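## Task

Get the spice jar, the glass jar and the specimen cup into the gray tray, each one standing upright.

## Robot and tools

Robot: two seven-joint arms, left_arm and right_arm, each ending in a vacuum suction cup instead of fingers. Base positions in the scene frame are left_arm (-0.022, +0.372, 0) m and right_arm (-0.020, -0.272, 0) m, both turned only slightly about z. Two head cameras, cam_head_left and cam_head_right (672x504 each), sit on a stand behind the arms and view the table. A calibration is supplied for both.

Frames: the scene frame has its origin at table-top height, midway between the nominal bases, with +x pointing out over the table, +z up and left_arm on the +y side. Arm and camera names do not match left/right in the images. Every hand pose, target and offset for an arm is expressed in that arm's own base frame; fixed cameras and the table use the scene frame. The cup point is the centre of the cup's rim, and the cup opens along that point's +z axis. About 3 cm back from the rim the tool widens to roughly 5 cm sideways, so leave room around it.

execute_actions: actions is a list of actions. Each action is a table of up to 15 rows, one per 1/30 s step; a short table repeats its final row for the remaining steps. Every row holds 14 numbers in [-1, 1], even if only one arm moves: left dx, dy, dz, rx, ry, rz, left suction, then the same seven for the right arm. The six pose numbers are an offset, not a pose. They are measured from that arm's Hand target at the start of the action, along that arm's base axes. Every row counts from that same start, not from the row before, so sending an offset again moves the arm further. Scale: 1.0 equals 0.6 m or 180 degrees. rx, ry, rz form one rotation vector, turning about the Hand target position. A translation longer than 1.0 gets shortened. Six zeros for an arm re-request its current Hand target. cameras is a list of names, ["all"] or []. Images come back only for an empty actions list or when cameras asks for them.

Suction value: 1 means full vacuum (about 55 kPa below ambient), fractions ask for partial vacuum, and 0.05 or less means off. The setting persists, and every row sends it. To leave a cup as it is, repeat the last value you sent, because 0 switches it off.

move: target is one 14-number row, or a list of up to 15 rows. It uses the same layout and scale as above, and every row is an offset from the Hand target at the move's start. The cup points travel in straight lines and all finish together. A move runs at least 0.5 s and at most 10 s; after 10 s it stops short. speed is in m/s, 0.002 to 0.5, default 0.25. Turning is capped at twice that number in rad/s, and never above 0.873 rad/s. You can give one speed, or one per target. blend (m) rounds the corners of a list; the default 0 stops at each target. blocking=false returns after about 0.5 s while the motion goes on. Paths ignore obstacles and the other arm, and a fast move lags and overshoots more. Suction numbers in the first row take effect at the start. Those in later rows take effect on arrival, once both arms are still. The result ends with a move: line that gives the outcome (done, off_target, moving, held, fault) and the limits that applied (paced = pose clipped, held = steps withheld). done means the arm rests within 3 mm and 2 degrees of its target; it says nothing about contact.

wait: seconds from 0 to 10. Both arms hold their last command, and a running move continues. stop: brakes the current move. zoom_image: camera is cam_head_left or cam_head_right, and region [x0, y0, x1, y1] is in pixels of that camera's newest image, at most 504 by 504. clear_fault: arm is left_arm or right_arm; it works only after a result has reported a torque fault. finished_scene: scene is the current scene number. Call it only when the objects rest correctly on their own. After ending the first scene, make no more calls in that reply.

Results: each arm's end_effector_position (m) and end_effector_quat_wxyz in its base frame, which can be off by a few cm. Hand target is the last commanded pose after clipping, and it is the origin for the next offsets. Results also give Tool commands, suction_measured, part_present, joint positions, velocities and torques, flange force, motor temperatures and step readings. part_present switches to 1 when suction_measured reaches 0.50 and back to 0 below 0.45. A sealed cup reads within about 0.15 of the command; no seal reads near 0. The cup point often stops short of the Hand target. The next command asks for it again; if the cup point still falls short, send the remaining distance as an offset.

Picking: turn suction on and press the 31 mm rim flat onto a smooth face, such as a cap top or flat side, with no holes or edges under the rim. Under vacuum the cup shortens by up to 13 mm. Commanded orientation is limited each step to 32 degrees from the measured one, and large turns can swing the elbow. To release, set the object down on its support, switch suction off, then lift at least 20 mm. The cup springs back and can nudge the object. If the cup seals onto the table, switch suction off.

Avoid: the arms are stiff, so targets even a few mm past a firm contact press hard. Fast contact hits hard. A joint torque over 104.5 N m (first four joints) or 51.3 N m (last three), or a joint straying more than 5 degrees, halts that arm until clear_fault. Motors heat up from carrying loads, reaching far or pushing; MOTOR HOT appears at 60 °C, and at 75 °C the arm sinks for 30 to 60 s. Keep the arms apart: the clearance check does not protect the end links or held objects. Never drop objects, release them while moving, or let anything leave the table. Loose objects may get bumped now and then.

Each tool is called after ">>>" as name(argument=value, ...) on one line, values as JSON.

## Session

>>> execute_actions(actions=[])

Scene clock: 0.00 s.
left_arm: end_effector_position=(+0.6836, +0.0447, +0.2859) suction_measured=0.00 part_present=0 end_effector_quat_wxyz=(+0.190, +0.172, +0.919, -0.299) | right_arm: end_effector_position=(+0.2079, +0.0161, +0.2851) suction_measured=0.01 part_present=0 end_effector_quat_wxyz=(+0.042, +0.644, +0.730, +0.226)
Joint positions: left_arm=[-0.524 0.969 0.463 0.774 0.349 1.37 -3.834] | right_arm=[-0.168 -0.437 0.263 2.431 -0.279 0.809 1.947]
Joint velocities: within noise
Joint torques (N m): no reading
Motor temperatures (°C): left_arm=[36 31 30 32 41 45 44] | right_arm=[34 35 34 32 34 43 38]
Flange force (N): no reading
Hand target: left_arm +0.6836, +0.0447, +0.2859; +0.190, +0.172, +0.919, -0.299 | right_arm +0.2079, +0.0161, +0.2851; +0.042, +0.644, +0.730, +0.226
Tool commands: left_gripper/suction=+0.0 right_gripper/suction=+0.0

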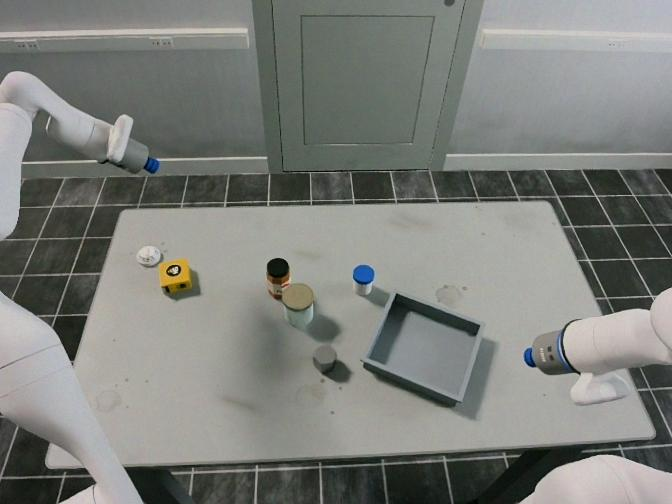

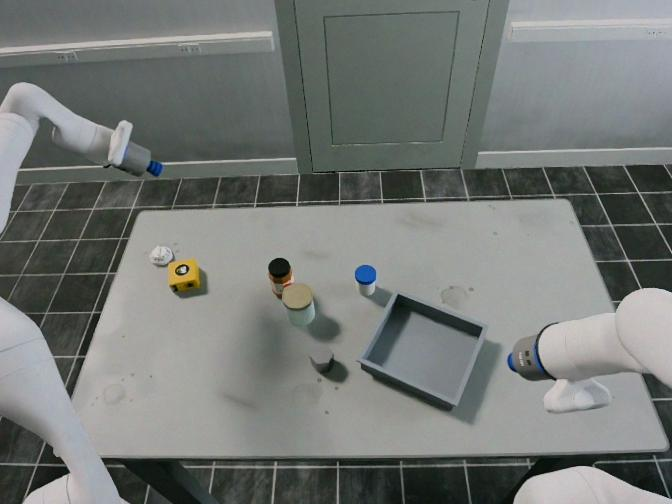

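>>> zoom_image(camera="cam_head_left", region=[240, 240, 500, 420])

>>> zoom_image(camera="cam_head_right", region=[240, 240, 500, 420])

>>> zoom_image(camera="cam_head_left", region=[120, 230, 220, 310])

Scaled by 1.938 from the camera's 672x504 image, which has a finer 960x720 frame.

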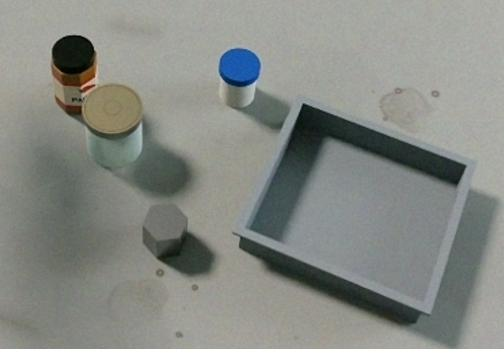

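Scaled by 1.938 from the camera's 672x504 image, which has a finer 960x720 frame.

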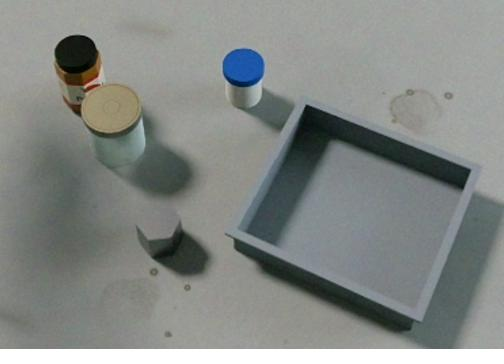

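Scaled by 5.040 from the camera's 672x504 image, which has a finer 960x720 frame.

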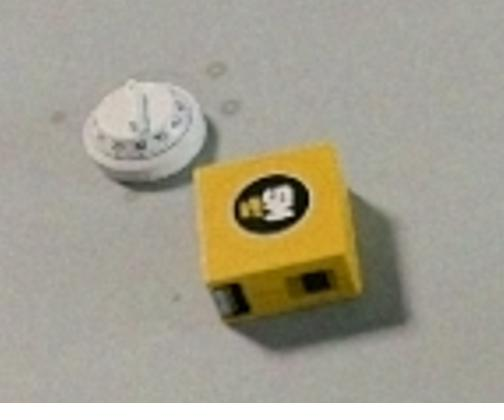

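>>> move(target=[0,0,0,0,0,0,0,0.543,0.349,-0.20,-0.091,0.116,0,0], cameras=["all"])

Scene clock: 52.33 s.
left_arm: end_effector_position=(+0.6836, +0.0447, +0.2859) suction_measured=0.00 part_present=0 end_effector_quat_wxyz=(+0.190, +0.172, +0.919, -0.299) | right_arm: end_effector_position=(+0.5337, +0.2255, +0.1651) suction_measured=0.01 part_present=0 end_effector_quat_wxyz=(+0.000, +0.661, +0.750, +0.000)
Joint positions: left_arm=[-0.524 0.969 0.463 0.774 0.349 1.37 -3.834] | right_arm=[-0.466 0.786 0.045 1.25 -0.035 1.106 1.278]
Joint torques (N m): left_arm=[1.46 -20.4 2.32 -6.02 1.24 0.12 -0.21] | right_arm=[-0.67 -19.36 0.54 -5.68 -0.18 -0.13 0.12]
Flange force (N): left_arm=[0.4 0.2 -2.4] | right_arm=[0.3 4.5 -0.8]
Hand target: left_arm +0.6836, +0.0447, +0.2859; +0.190, +0.172, +0.919, -0.299 | right_arm +0.5337, +0.2255, +0.1651; +0.000, +0.661, +0.750, +0.000
Off the commanded pose: left_arm 0.000 m, 0 deg | right_arm 0.000 m, 0 deg.
move: done

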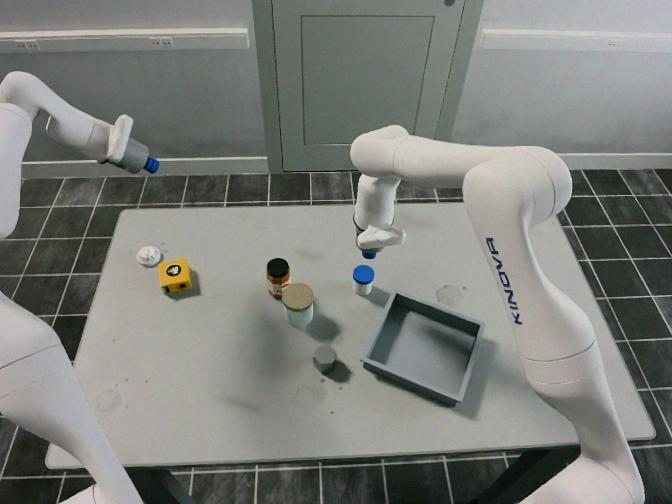

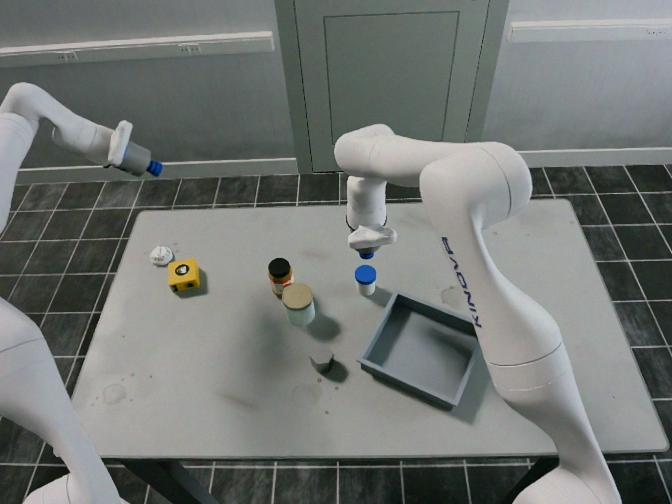

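>>> zoom_image(camera="cam_head_left", region=[320, 210, 420, 310])

>>> zoom_image(camera="cam_head_right", region=[320, 210, 420, 310])

Scaled by 5.040 from the camera's 672x504 image, which has a finer 960x720 frame.

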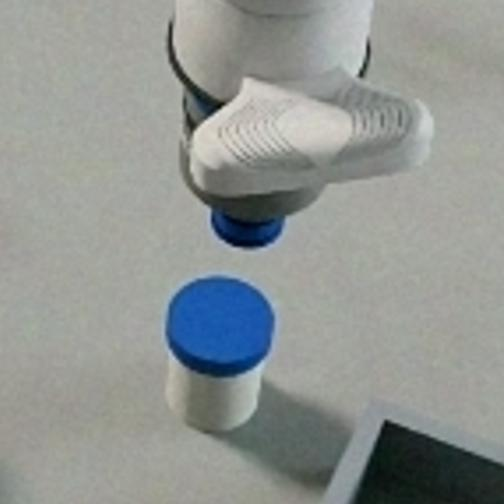

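Scaled by 5.040 from the camera's 672x504 image, which has a finer 960x720 frame.

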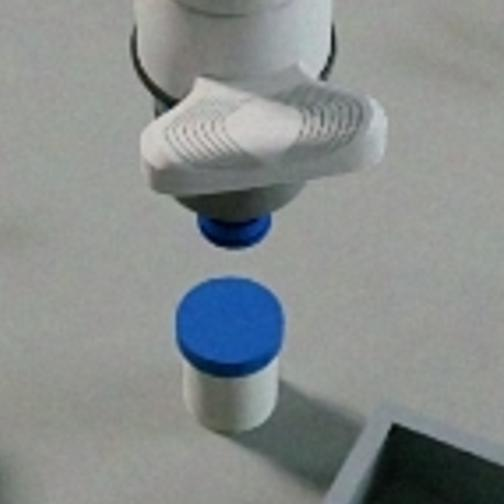

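>>> move(target=[0,0,0,0,0,0,0,0.042,0,-0.092,0,0,0,0], cameras=["all"])

>>> zoom_image(camera="cam_head_left", region=[320, 210, 420, 310])

>>> zoom_image(camera="cam_head_right", region=[320, 210, 420, 310])

Scene clock: 69.97 s.
left_arm: end_effector_position=(+0.6836, +0.0447, +0.2859) suction_measured=0.00 part_present=0 end_effector_quat_wxyz=(+0.190, +0.172, +0.919, -0.299) | right_arm: end_effector_position=(+0.5589, +0.2255, +0.1099) suction_measured=0.01 part_present=0 end_effector_quat_wxyz=(+0.000, +0.661, +0.750, +0.000)
Joint positions: left_arm=[-0.524 0.969 0.463 0.774 0.349 1.37 -3.834] | right_arm=[-0.446 0.905 0.043 1.197 -0.038 1.041 1.297]
Joint torques (N m): left_arm=[1.46 -20.48 2.33 -5.98 1.19 0.09 -0.21] | right_arm=[-0.7 -20.53 0.64 -5.58 -0.18 -0.11 0.08]
Flange force (N): left_arm=[-0.1 0.6 -2.5] | right_arm=[0.0 4.1 -0.3]
Hand target: left_arm +0.6836, +0.0447, +0.2859; +0.190, +0.172, +0.919, -0.299 | right_arm +0.5589, +0.2255, +0.1099; +0.000, +0.661, +0.750, +0.000
Off the commanded pose: left_arm 0.000 m, 0 deg | right_arm 0.000 m, 0 deg.
move: done

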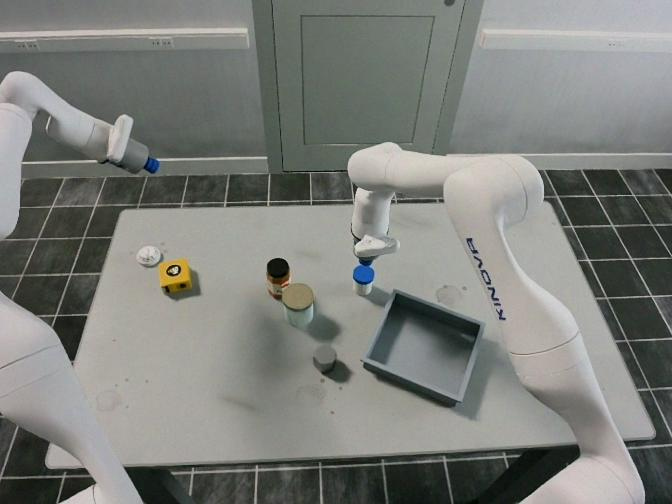

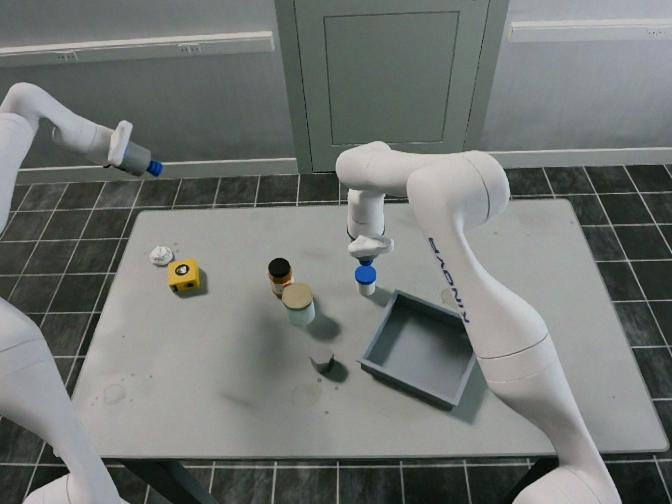

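Scaled by 5.040 from the camera's 672x504 image, which has a finer 960x720 frame.

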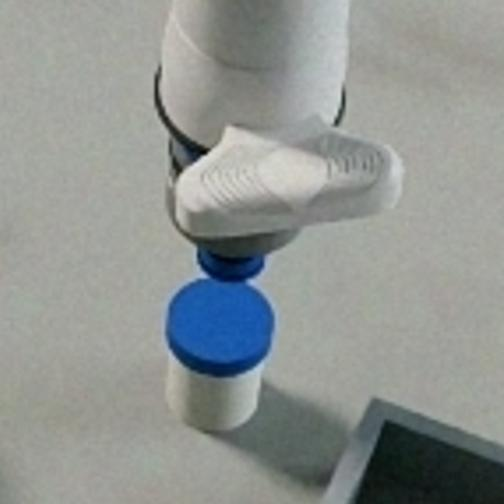

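Scaled by 5.040 from the camera's 672x504 image, which has a finer 960x720 frame.

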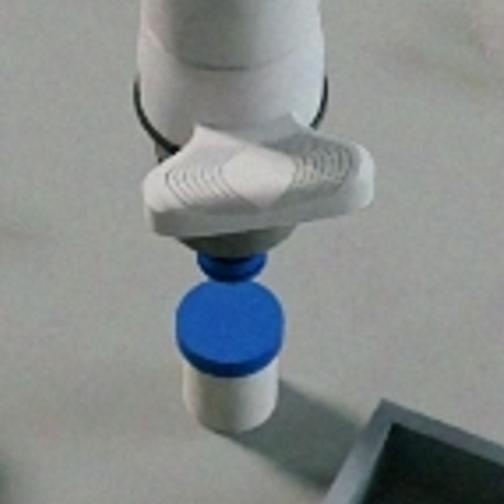

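>>> move(target=[[0,0,0,0,0,0,0,-0.0067,0.0025,-0.035,0,0,0,1],[0,0,0,0,0,0,0,-0.0067,0.0025,-0.05,0,0,0,1]], speed=[0.1,0.03])

Scene clock: 80.70 s.
left_arm: end_effector_position=(+0.6836, +0.0447, +0.2859) suction_measured=0.00 part_present=0 end_effector_quat_wxyz=(+0.190, +0.172, +0.919, -0.299) | right_arm: end_effector_position=(+0.5549, +0.2270, +0.0799) suction_measured=0.01 part_present=0 end_effector_quat_wxyz=(+0.000, +0.661, +0.750, +0.000)
Joint positions: left_arm=[-0.524 0.969 0.463 0.774 0.349 1.37 -3.834] | right_arm=[-0.45 0.939 0.04 1.233 -0.039 0.971 1.292]
Joint torques (N m): left_arm=[1.41 -20.45 2.32 -6.01 1.26 0.14 -0.24] | right_arm=[-0.73 -20.59 0.62 -5.3 -0.15 -0.11 0.13]
Motor temperatures (°C): left_arm=[36 36 30 32 41 45 44] | right_arm=[34 36 34 33 34 43 38]
Flange force (N): left_arm=[0.1 0.3 -2.3] | right_arm=[0.0 4.0 -0.1]
Hand target: left_arm +0.6836, +0.0447, +0.2859; +0.190, +0.172, +0.919, -0.299 | right_arm +0.5549, +0.2270, +0.0799; +0.000, +0.661, +0.750, +0.000
Off the commanded pose: left_arm 0.000 m, 0 deg | right_arm 0.000 m, 0 deg.
move: done

>>> move(target=[0,0,0,0,0,0,0,0,0,-0.012,0,0,0,1], speed=0.03, cameras=["all"])

>>> zoom_image(camera="cam_head_left", region=[320, 210, 420, 310])

>>> zoom_image(camera="cam_head_right", region=[320, 210, 420, 310])

Scene clock: 88.03 s.
left_arm: end_effector_position=(+0.6836, +0.0447, +0.2859) suction_measured=0.00 part_present=0 end_effector_quat_wxyz=(+0.190, +0.172, +0.919, -0.299) | right_arm: end_effector_position=(+0.5549, +0.2270, +0.0727) suction_measured=0.01 part_present=0 end_effector_quat_wxyz=(+0.000, +0.661, +0.750, +0.000)
Joint positions: left_arm=[-0.524 0.969 0.463 0.774 0.349 1.37 -3.834] | right_arm=[-0.45 0.949 0.04 1.237 -0.039 0.956 1.292]
Joint torques (N m): left_arm=[1.48 -20.48 2.26 -6.01 1.2 0.1 -0.19] | right_arm=[-0.74 -20.61 0.66 -5.25 -0.24 -0.13 0.13]
Flange force (N): left_arm=[0.2 0.5 -2.4] | right_arm=[-0.1 3.9 -0.2]
Hand target: left_arm +0.6836, +0.0447, +0.2859; +0.190, +0.172, +0.919, -0.299 | right_arm +0.5549, +0.2270, +0.0727; +0.000, +0.661, +0.750, +0.000
Off the commanded pose: left_arm 0.000 m, 0 deg | right_arm 0.000 m, 0 deg.
move: done

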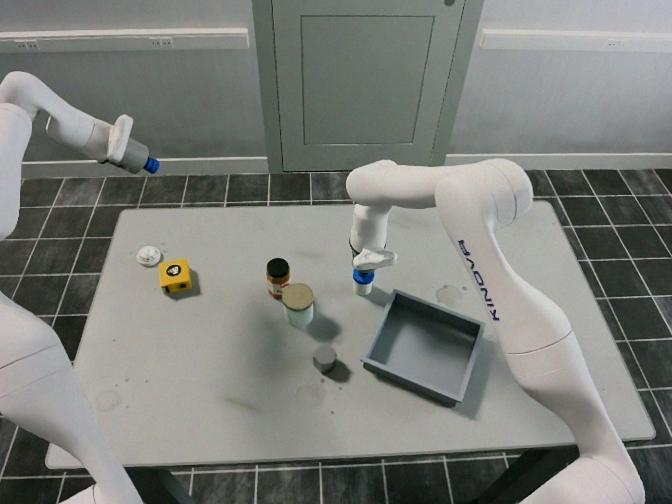

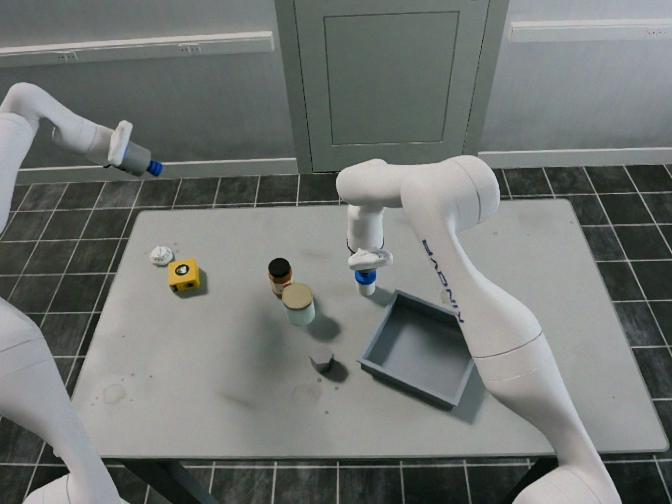

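Scaled by 5.040 from the camera's 672x504 image, which has a finer 960x720 frame.

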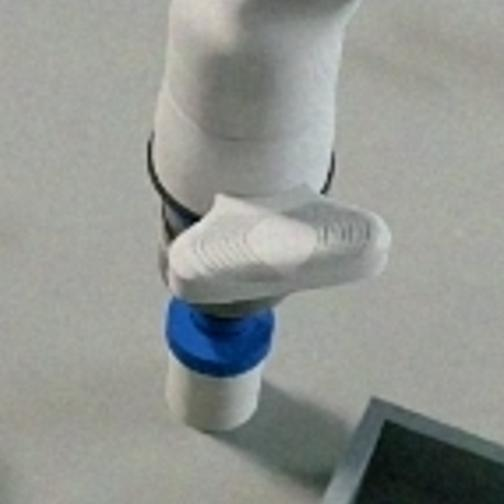

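Scaled by 5.040 from the camera's 672x504 image, which has a finer 960x720 frame.

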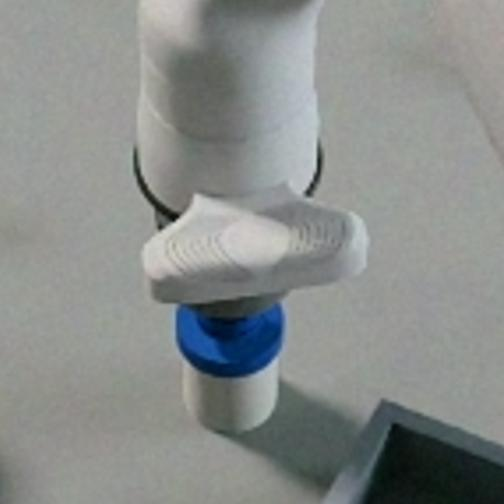

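>>> move(target=[[0,0,0,0,0,0,0,0,0.005,-0.008,0,0,0,1],[0,0,0,0,0,0,0,0,0.005,-0.018,0,0,0,1]], speed=0.03)

Scene clock: 97.93 s.
left_arm: end_effector_position=(+0.6836, +0.0447, +0.2859) suction_measured=0.00 part_present=0 end_effector_quat_wxyz=(+0.190, +0.172, +0.919, -0.299) | right_arm: end_effector_position=(+0.5549, +0.2300, +0.0619) suction_measured=0.01 part_present=0 end_effector_quat_wxyz=(+0.000, +0.661, +0.750, +0.000)
Joint positions: left_arm=[-0.524 0.969 0.463 0.774 0.349 1.37 -3.834] | right_arm=[-0.454 0.967 0.039 1.236 -0.04 0.939 1.288]
Joint torques (N m): left_arm=[1.47 -20.46 2.33 -5.94 1.2 0.12 -0.22] | right_arm=[-0.73 -20.78 0.67 -5.1 -0.18 -0.09 0.15]
Flange force (N): left_arm=[-0.2 0.7 -2.5] | right_arm=[0.1 4.3 0.0]
Hand target: left_arm +0.6836, +0.0447, +0.2859; +0.190, +0.172, +0.919, -0.299 | right_arm +0.5549, +0.2300, +0.0619; +0.000, +0.661, +0.750, +0.000
Off the commanded pose: left_arm 0.000 m, 0 deg | right_arm 0.000 m, 0 deg.
move: done

>>> move(target=[0,0,0,0,0,0,0,0,0,-0.01,0,0,0,1], speed=0.03, cameras=["all"])

>>> zoom_image(camera="cam_head_left", region=[320, 210, 420, 310])

>>> zoom_image(camera="cam_head_right", region=[320, 210, 420, 310])

Scene clock: 105.10 s.
left_arm: end_effector_position=(+0.6836, +0.0447, +0.2859) suction_measured=0.00 part_present=0 end_effector_quat_wxyz=(+0.190, +0.172, +0.919, -0.299) | right_arm: end_effector_position=(+0.5549, +0.2300, +0.0559) suction_measured=0.76 part_present=1 end_effector_quat_wxyz=(+0.000, +0.661, +0.750, +0.000)
Joint positions: left_arm=[-0.524 0.969 0.463 0.774 0.349 1.37 -3.834] | right_arm=[-0.454 0.976 0.039 1.239 -0.04 0.927 1.288]
Joint torques (N m): left_arm=[1.49 -20.47 2.35 -6.05 1.2 0.14 -0.2] | right_arm=[-0.74 -20.91 0.64 -5.12 -0.2 -0.15 0.13]
Flange force (N): left_arm=[0.6 0.2 -2.3] | right_arm=[0.0 4.3 0.1]
Hand target: left_arm +0.6836, +0.0447, +0.2859; +0.190, +0.172, +0.919, -0.299 | right_arm +0.5549, +0.2300, +0.0559; +0.000, +0.661, +0.750, +0.000
Off the commanded pose: left_arm 0.000 m, 0 deg | right_arm 0.000 m, 0 deg.
move: done

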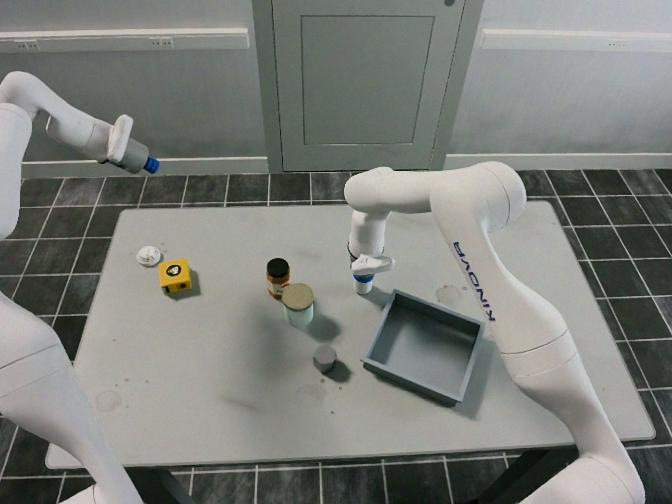

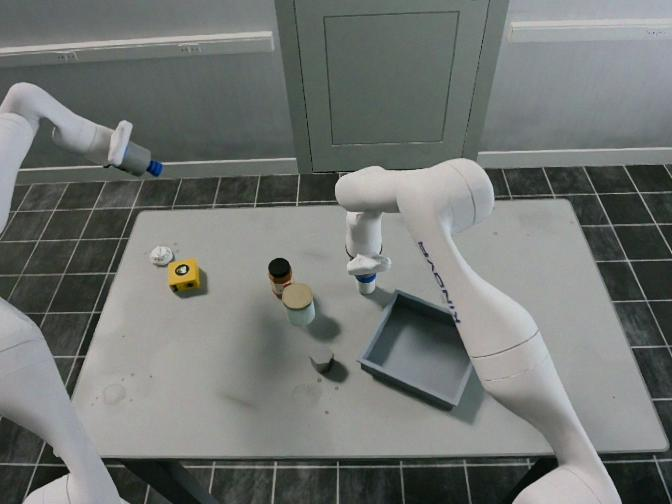

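Scaled by 5.040 from the camera's 672x504 image, which has a finer 960x720 frame.

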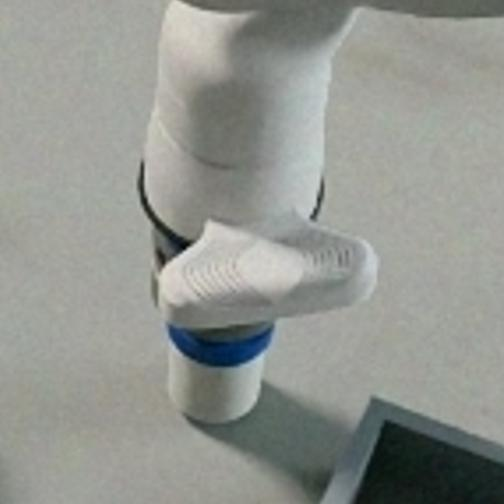

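Scaled by 5.040 from the camera's 672x504 image, which has a finer 960x720 frame.

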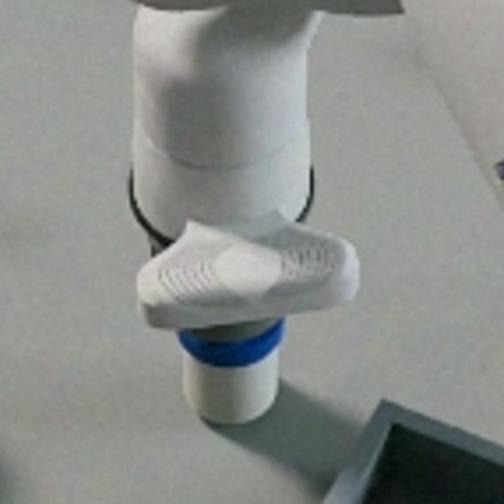

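>>> move(target=[[0,0,0,0,0,0,0,0,0,0.2,0,0,0,1],[0,0,0,0,0,0,0,-0.3265,-0.2583,0.2,0,0,0,1],[0,0,0,0,0,0,0,-0.3265,-0.2583,0.06,0,0,0,1]], blend=[0.04,0.03,0], speed=[0.15,0.2,0.15], cameras=["all"])

>>> zoom_image(camera="cam_head_left", region=[340, 270, 500, 420])

>>> zoom_image(camera="cam_head_right", region=[340, 270, 500, 420])

Scene clock: 120.17 s.
left_arm: end_effector_position=(+0.6836, +0.0447, +0.2859) suction_measured=0.00 part_present=0 end_effector_quat_wxyz=(+0.190, +0.172, +0.919, -0.299) | right_arm: end_effector_position=(+0.3590, +0.0750, +0.0919) suction_measured=0.99 part_present=1 end_effector_quat_wxyz=(+0.000, +0.661, +0.750, +0.000)
Joint positions: left_arm=[-0.524 0.969 0.463 0.774 0.349 1.37 -3.834] | right_arm=[-0.301 0.542 0.036 2.108 -0.038 0.492 1.46]
Joint torques (N m): left_arm=[1.43 -20.45 2.33 -6.05 1.19 0.09 -0.23] | right_arm=[-0.73 -12.72 0.42 -2.75 -0.2 -0.12 0.08]
Flange force (N): left_arm=[0.3 0.3 -2.4] | right_arm=[-1.8 2.7 -0.4]
Hand target: left_arm +0.6836, +0.0447, +0.2859; +0.190, +0.172, +0.919, -0.299 | right_arm +0.3590, +0.0750, +0.0919; +0.000, +0.661, +0.750, +0.000
Off the commanded pose: left_arm 0.000 m, 0 deg | right_arm 0.000 m, 0 deg.
move: done

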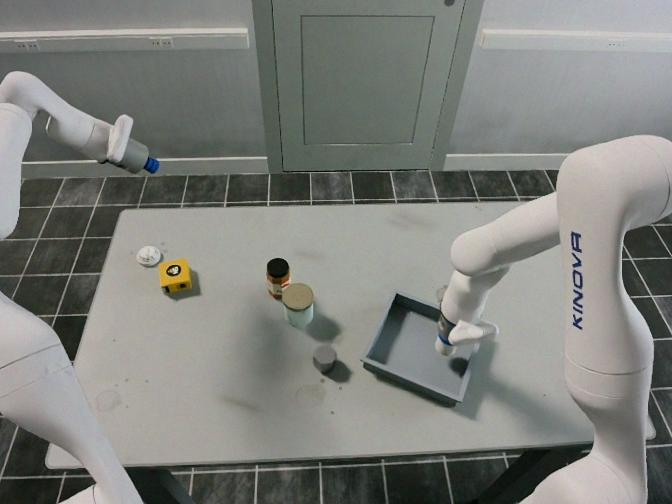

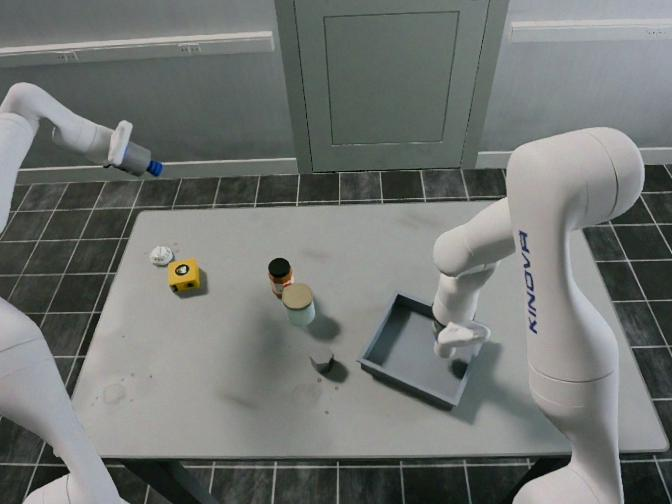

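Scaled by 3.150 from the camera's 672x504 image, which has a finer 960x720 frame.

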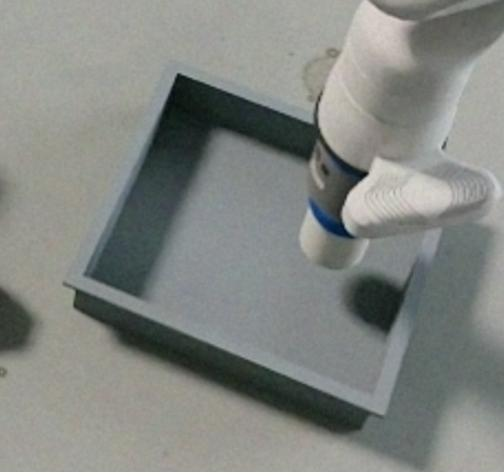

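Scaled by 3.150 from the camera's 672x504 image, which has a finer 960x720 frame.

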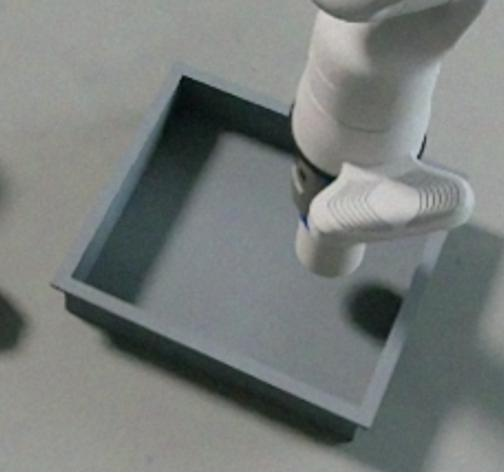

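>>> move(target=[0,0,0,0,0,0,0,0,0,-0.062,0,0,0,1], speed=0.08, cameras=["all"])

>>> zoom_image(camera="cam_head_left", region=[340, 270, 500, 420])

Scene clock: 124.87 s.
left_arm: end_effector_position=(+0.6836, +0.0447, +0.2859) suction_measured=0.00 part_present=0 end_effector_quat_wxyz=(+0.190, +0.172, +0.919, -0.299) | right_arm: end_effector_position=(+0.3590, +0.0750, +0.0547) suction_measured=0.98 part_present=1 end_effector_quat_wxyz=(+0.000, +0.661, +0.750, +0.000)
Joint positions: left_arm=[-0.524 0.969 0.463 0.774 0.349 1.37 -3.834] | right_arm=[-0.294 0.636 0.027 2.129 -0.042 0.377 1.464]
Joint torques (N m): left_arm=[1.49 -20.44 2.32 -5.96 1.23 0.09 -0.18] | right_arm=[-0.72 -13.33 0.41 -2.01 -0.2 -0.12 0.14]
Flange force (N): left_arm=[0.0 0.6 -2.5] | right_arm=[-1.8 2.6 -0.3]
Hand target: left_arm +0.6836, +0.0447, +0.2859; +0.190, +0.172, +0.919, -0.299 | right_arm +0.3590, +0.0750, +0.0547; +0.000, +0.661, +0.750, +0.000
Off the commanded pose: left_arm 0.000 m, 0 deg | right_arm 0.000 m, 0 deg.
move: done

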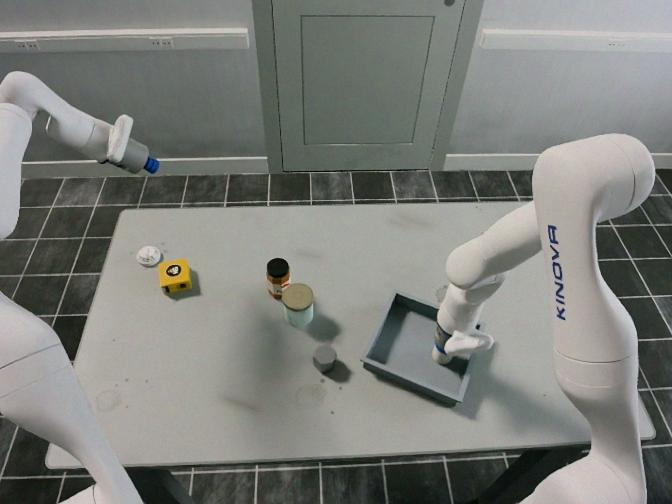

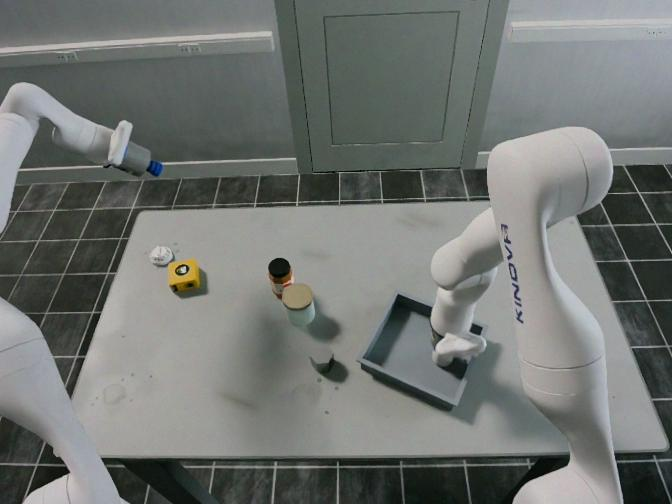

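Scaled by 3.150 from the camera's 672x504 image, which has a finer 960x720 frame.

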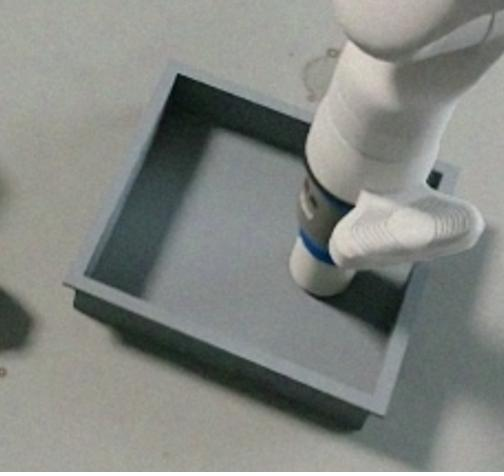

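>>> move(target=[0,0,0,0,0,0,0,0,0,-0.006,0,0,0,1], speed=0.03)

Scene clock: 132.10 s.
left_arm: end_effector_position=(+0.6836, +0.0447, +0.2859) suction_measured=0.00 part_present=0 end_effector_quat_wxyz=(+0.190, +0.172, +0.919, -0.299) | right_arm: end_effector_position=(+0.3590, +0.0750, +0.0511) suction_measured=0.98 part_present=1 end_effector_quat_wxyz=(+0.000, +0.661, +0.750, +0.000)
Joint positions: left_arm=[-0.524 0.969 0.463 0.774 0.349 1.37 -3.834] | right_arm=[-0.293 0.646 0.026 2.13 -0.043 0.366 1.464]
Joint torques (N m): left_arm=[1.48 -20.42 2.27 -6 1.18 0.1 -0.23] | right_arm=[-0.71 -13.39 0.48 -1.89 -0.22 -0.13 0.13]
Flange force (N): left_arm=[0.2 0.4 -2.5] | right_arm=[-1.8 2.8 -0.3]
Hand target: left_arm +0.6836, +0.0447, +0.2859; +0.190, +0.172, +0.919, -0.299 | right_arm +0.3590, +0.0750, +0.0511; +0.000, +0.661, +0.750, +0.000
Off the commanded pose: left_arm 0.000 m, 0 deg | right_arm 0.000 m, 0 deg.
move: done

>>> move(target=[0,0,0,0,0,0,0,0,0,-0.005,0,0,0,1], speed=0.03, cameras=["all"])

>>> zoom_image(camera="cam_head_left", region=[400, 310, 500, 410])

>>> zoom_image(camera="cam_head_right", region=[400, 310, 500, 410])

Scene clock: 137.07 s.
left_arm: end_effector_position=(+0.6836, +0.0447, +0.2859) suction_measured=0.00 part_present=0 end_effector_quat_wxyz=(+0.190, +0.172, +0.919, -0.299) | right_arm: end_effector_position=(+0.3590, +0.0750, +0.0482) suction_measured=1.00 part_present=1 end_effector_quat_wxyz=(+0.000, +0.661, +0.750, +0.000)
Joint positions: left_arm=[-0.524 0.969 0.463 0.774 0.349 1.37 -3.834] | right_arm=[-0.293 0.653 0.026 2.131 -0.043 0.357 1.464]
Joint torques (N m): left_arm=[1.45 -20.49 2.31 -6.04 1.17 0.16 -0.24] | right_arm=[-0.04 7.07 0.75 -1.11 0.01 -3.05 0.09]
Flange force (N): left_arm=[0.5 0.2 -2.2] | right_arm=[-1.0 -8.6 -63.1]
Hand target: left_arm +0.6836, +0.0447, +0.2859; +0.190, +0.172, +0.919, -0.299 | right_arm +0.3590, +0.0750, +0.0481; +0.000, +0.661, +0.750, +0.000
Off the commanded pose: left_arm 0.000 m, 0 deg | right_arm 0.000 m, 0 deg.
move: done

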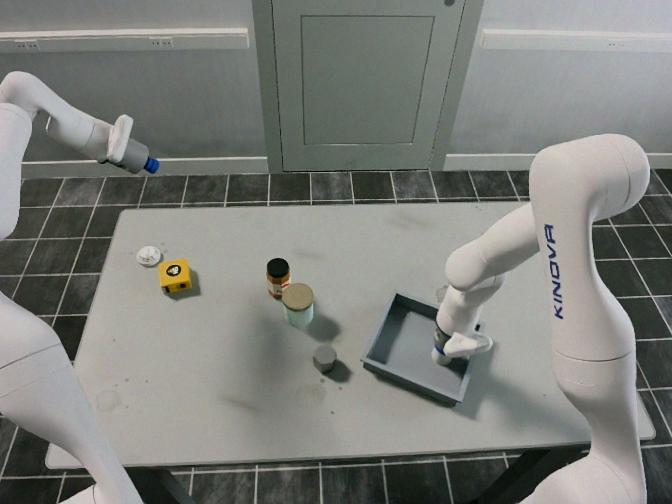

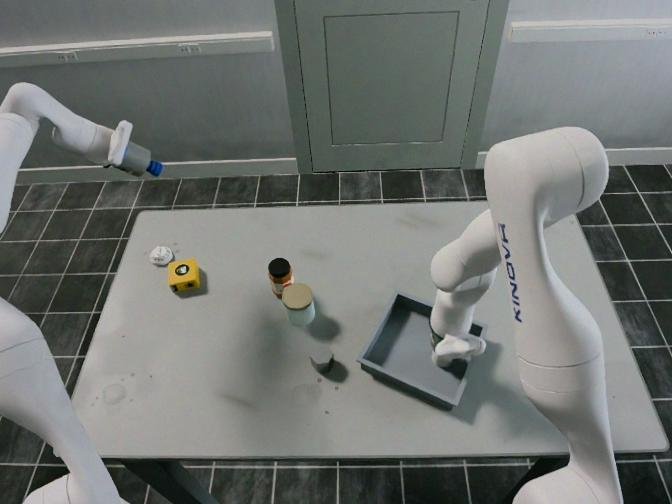

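Scaled by 5.040 from the camera's 672x504 image, which has a finer 960x720 frame.

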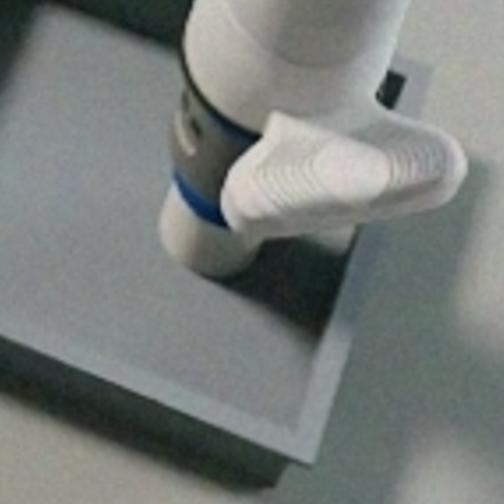

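Scaled by 5.040 from the camera's 672x504 image, which has a finer 960x720 frame.

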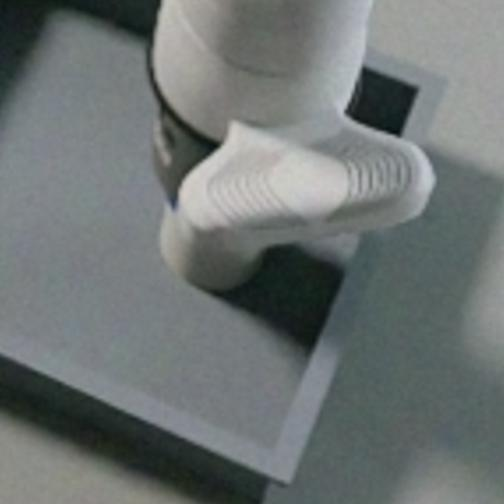

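>>> move(target=[0,0,0,0,0,0,0,0,0,0.002,0,0,0,0], speed=0.02)

>>> wait(seconds=0.7)

>>> move(target=[[0,0,0,0,0,0,0,0,0,0.04,0,0,0,0],[0,0,0,0,0,0,0,0,0,0.25,0,0,0,0],[0,0,0,0,0,0,0,0.214,0.51,0.25,0,0,0,0],[0,0,0,0,0,0,0,0.214,0.51,0.15,0,0,0,0]], speed=[0.05,0.25,0.25,0.15], blend=[0.0,0.05,0.04,0], cameras=["all"])

>>> zoom_image(camera="cam_head_left", region=[250, 240, 350, 340])

>>> zoom_image(camera="cam_head_right", region=[250, 240, 350, 340])

Scene clock: 145.53 s.
left_arm: end_effector_position=(+0.6836, +0.0447, +0.2859) suction_measured=0.00 part_present=0 end_effector_quat_wxyz=(+0.190, +0.172, +0.919, -0.299) | right_arm: end_effector_position=(+0.3590, +0.0750, +0.0493) suction_measured=0.01 part_present=0 end_effector_quat_wxyz=(+0.000, +0.661, +0.750, +0.000)
Joint positions: left_arm=[-0.524 0.969 0.463 0.774 0.349 1.37 -3.834] | right_arm=[-0.293 0.65 0.026 2.131 -0.043 0.36 1.464]
Joint torques (N m): left_arm=[1.49 -20.48 2.36 -5.98 1.25 0.11 -0.17] | right_arm=[-0.34 -2.17 0.65 -0.93 -0.04 -1.49 0.16]
Flange force (N): left_arm=[0.1 0.6 -2.4] | right_arm=[-1.1 -2.4 -34.2]
Hand target: left_arm +0.6836, +0.0447, +0.2859; +0.190, +0.172, +0.919, -0.299 | right_arm +0.3590, +0.0750, +0.0493; +0.000, +0.661, +0.750, +0.000
Off the commanded pose: left_arm 0.000 m, 0 deg | right_arm 0.000 m, 0 deg.
move: done

Scene clock: 146.23 s.
left_arm: end_effector_position=(+0.6836, +0.0447, +0.2859) suction_measured=0.00 part_present=0 end_effector_quat_wxyz=(+0.190, +0.172, +0.919, -0.299) | right_arm: end_effector_position=(+0.3590, +0.0750, +0.0493) suction_measured=0.01 part_present=0 end_effector_quat_wxyz=(+0.000, +0.661, +0.750, +0.000)
Joint positions: left_arm=[-0.524 0.969 0.463 0.774 0.349 1.37 -3.834] | right_arm=[-0.293 0.65 0.026 2.131 -0.043 0.36 1.464]
Joint torques (N m): left_arm=[1.47 -20.45 2.36 -6.04 1.19 0.07 -0.17] | right_arm=[-0.23 -2.64 0.73 -1.28 -0.05 -1.54 0.09]
Flange force (N): left_arm=[0.4 0.4 -2.4] | right_arm=[-1.1 -3.0 -33.0]
Hand target: left_arm +0.6836, +0.0447, +0.2859; +0.190, +0.172, +0.919, -0.299 | right_arm +0.3590, +0.0750, +0.0493; +0.000, +0.661, +0.750, +0.000
Tool commands: left_gripper/suction=+0.0 right_gripper/suction=+0.0
Off the commanded pose: left_arm 0.000 m, 0 deg | right_arm 0.000 m, 0 deg.
wait: 0.70 s; at rest by 0.17 s

Scene clock: 149.47 s.
left_arm: end_effector_position=(+0.6836, +0.0447, +0.2859) suction_measured=0.00 part_present=0 end_effector_quat_wxyz=(+0.190, +0.172, +0.919, -0.299) | right_arm: end_effector_position=(+0.4874, +0.3810, +0.1394) suction_measured=0.01 part_present=0 end_effector_quat_wxyz=(+0.000, +0.661, +0.750, +0.000)
Joint positions: left_arm=[-0.524 0.969 0.463 0.774 0.349 1.37 -3.834] | right_arm=[-0.71 0.906 0.013 1.086 -0.01 1.149 0.999]
Joint torques (N m): left_arm=[1.5 -20.42 2.3 -6.01 1.21 0.1 -0.21] | right_arm=[-0.75 -20.88 0.39 -6.02 -0.18 -0.15 0.1]
Flange force (N): left_arm=[0.3 0.3 -2.5] | right_arm=[1.0 3.8 -0.6]
Hand target: left_arm +0.6836, +0.0447, +0.2859; +0.190, +0.172, +0.919, -0.299 | right_arm +0.4874, +0.3810, +0.1393; +0.000, +0.661, +0.750, +0.000
Off the commanded pose: left_arm 0.000 m, 0 deg | right_arm 0.000 m, 0 deg.
move: done; blend cut to 0.03 m at target 3

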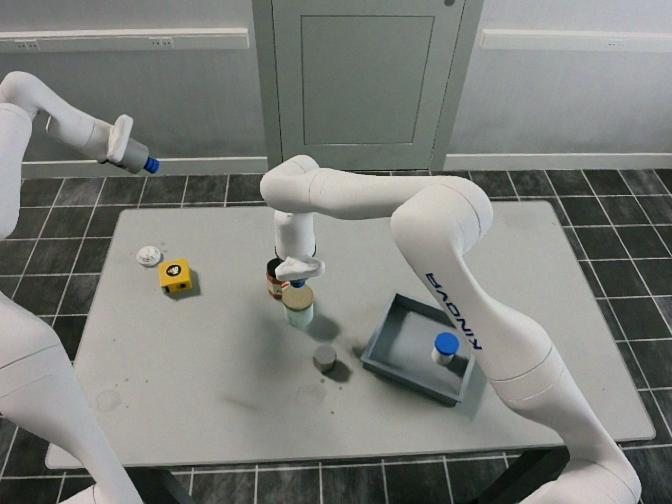

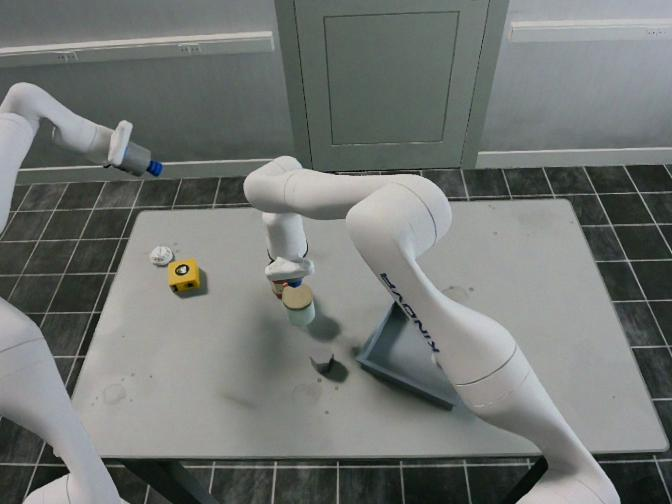

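Scaled by 5.040 from the camera's 672x504 image, which has a finer 960x720 frame.

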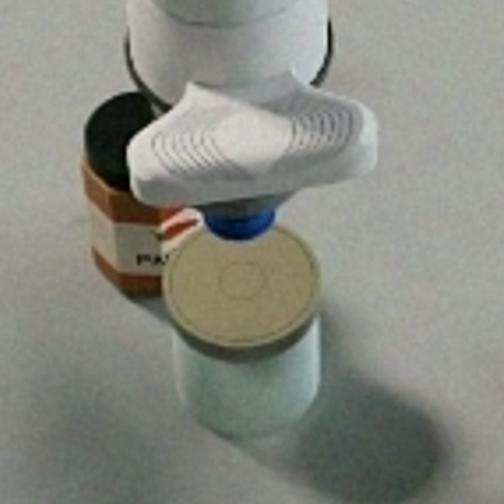

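Scaled by 5.040 from the camera's 672x504 image, which has a finer 960x720 frame.

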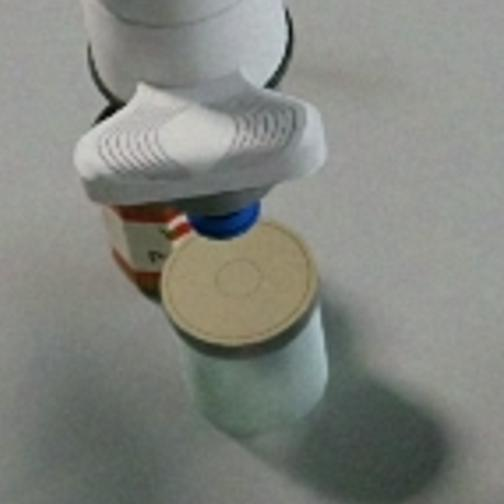

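>>> move(target=[[0,0,0,0,0,0,0,0.0035,-0.002,-0.06,0,0,0,1],[0,0,0,0,0,0,0,0.0035,-0.002,-0.088,0,0,0,1]], speed=[0.1,0.03])

Scene clock: 162.97 s.
left_arm: end_effector_position=(+0.6836, +0.0447, +0.2859) suction_measured=0.00 part_present=0 end_effector_quat_wxyz=(+0.190, +0.172, +0.919, -0.299) | right_arm: end_effector_position=(+0.4895, +0.3798, +0.0865) suction_measured=0.01 part_present=0 end_effector_quat_wxyz=(+0.000, +0.661, +0.750, +0.000)
Joint positions: left_arm=[-0.524 0.969 0.463 0.774 0.349 1.37 -3.834] | right_arm=[-0.705 0.973 0.01 1.128 -0.009 1.041 1.002]
Joint torques (N m): left_arm=[1.52 -20.45 2.31 -6.03 1.19 0.12 -0.28] | right_arm=[-0.8 -21.19 0.48 -5.54 -0.27 -0.09 0.08]
Flange force (N): left_arm=[0.3 0.3 -2.4] | right_arm=[1.1 4.2 -0.2]
Hand target: left_arm +0.6836, +0.0447, +0.2859; +0.190, +0.172, +0.919, -0.299 | right_arm +0.4895, +0.3798, +0.0865; +0.000, +0.661, +0.750, +0.000
Off the commanded pose: left_arm 0.000 m, 0 deg | right_arm 0.000 m, 0 deg.
move: done

>>> move(target=[0,0,0,0,0,0,0,0,0,-0.009,0,0,0,1], speed=0.03, cameras=["all"])

>>> zoom_image(camera="cam_head_left", region=[250, 240, 350, 340])

>>> zoom_image(camera="cam_head_right", region=[250, 240, 350, 340])

Scene clock: 171.97 s.
left_arm: end_effector_position=(+0.6836, +0.0447, +0.2859) suction_measured=0.00 part_present=0 end_effector_quat_wxyz=(+0.190, +0.172, +0.919, -0.299) | right_arm: end_effector_position=(+0.4895, +0.3798, +0.0811) suction_measured=0.01 part_present=0 end_effector_quat_wxyz=(+0.000, +0.661, +0.750, +0.000)
Joint positions: left_arm=[-0.524 0.969 0.463 0.774 0.349 1.37 -3.834] | right_arm=[-0.705 0.98 0.01 1.131 -0.009 1.03 1.002]
Joint torques (N m): left_arm=[1.43 -20.4 2.32 -6.01 1.21 0.07 -0.25] | right_arm=[-0.76 -21.24 0.43 -5.44 -0.2 -0.11 0.15]
Motor temperatures (°C): left_arm=[36 41 30 32 41 45 44] | right_arm=[34 37 34 32 34 43 38]
Flange force (N): left_arm=[0.1 0.3 -2.5] | right_arm=[1.4 4.4 -0.3]
Hand target: left_arm +0.6836, +0.0447, +0.2859; +0.190, +0.172, +0.919, -0.299 | right_arm +0.4895, +0.3798, +0.0811; +0.000, +0.661, +0.750, +0.000
Off the commanded pose: left_arm 0.000 m, 0 deg | right_arm 0.000 m, 0 deg.
move: done

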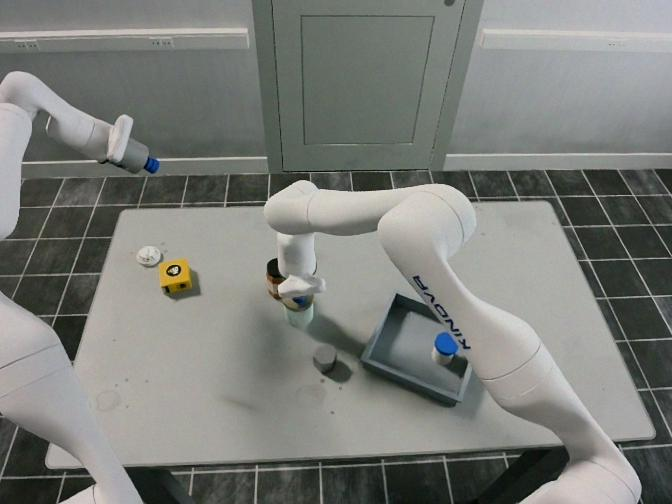

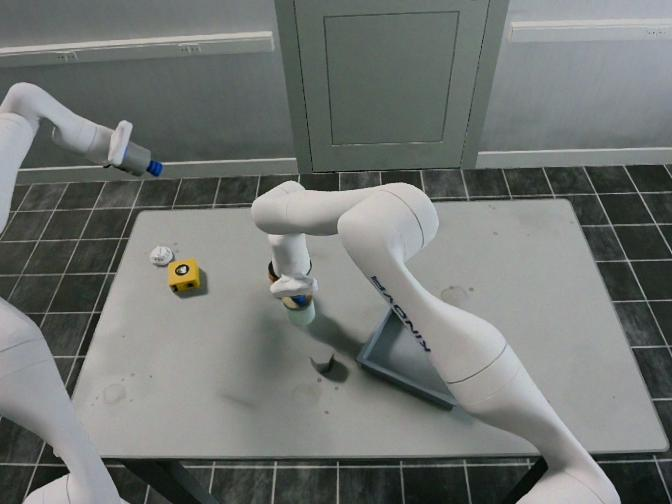

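Scaled by 5.040 from the camera's 672x504 image, which has a finer 960x720 frame.

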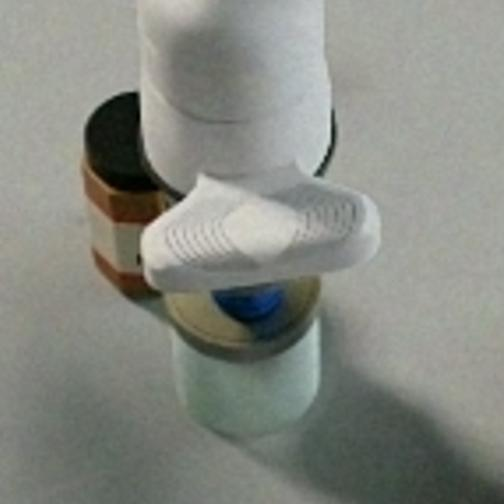

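Scaled by 5.040 from the camera's 672x504 image, which has a finer 960x720 frame.

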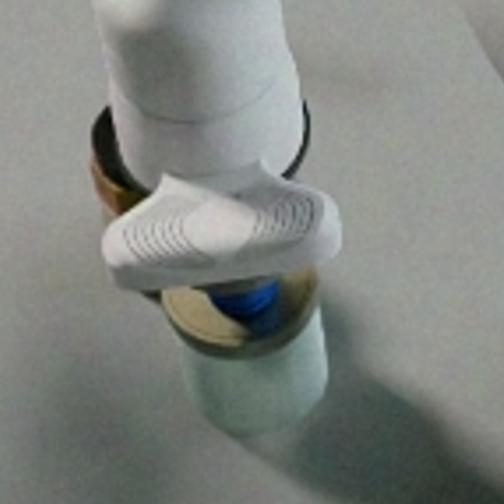

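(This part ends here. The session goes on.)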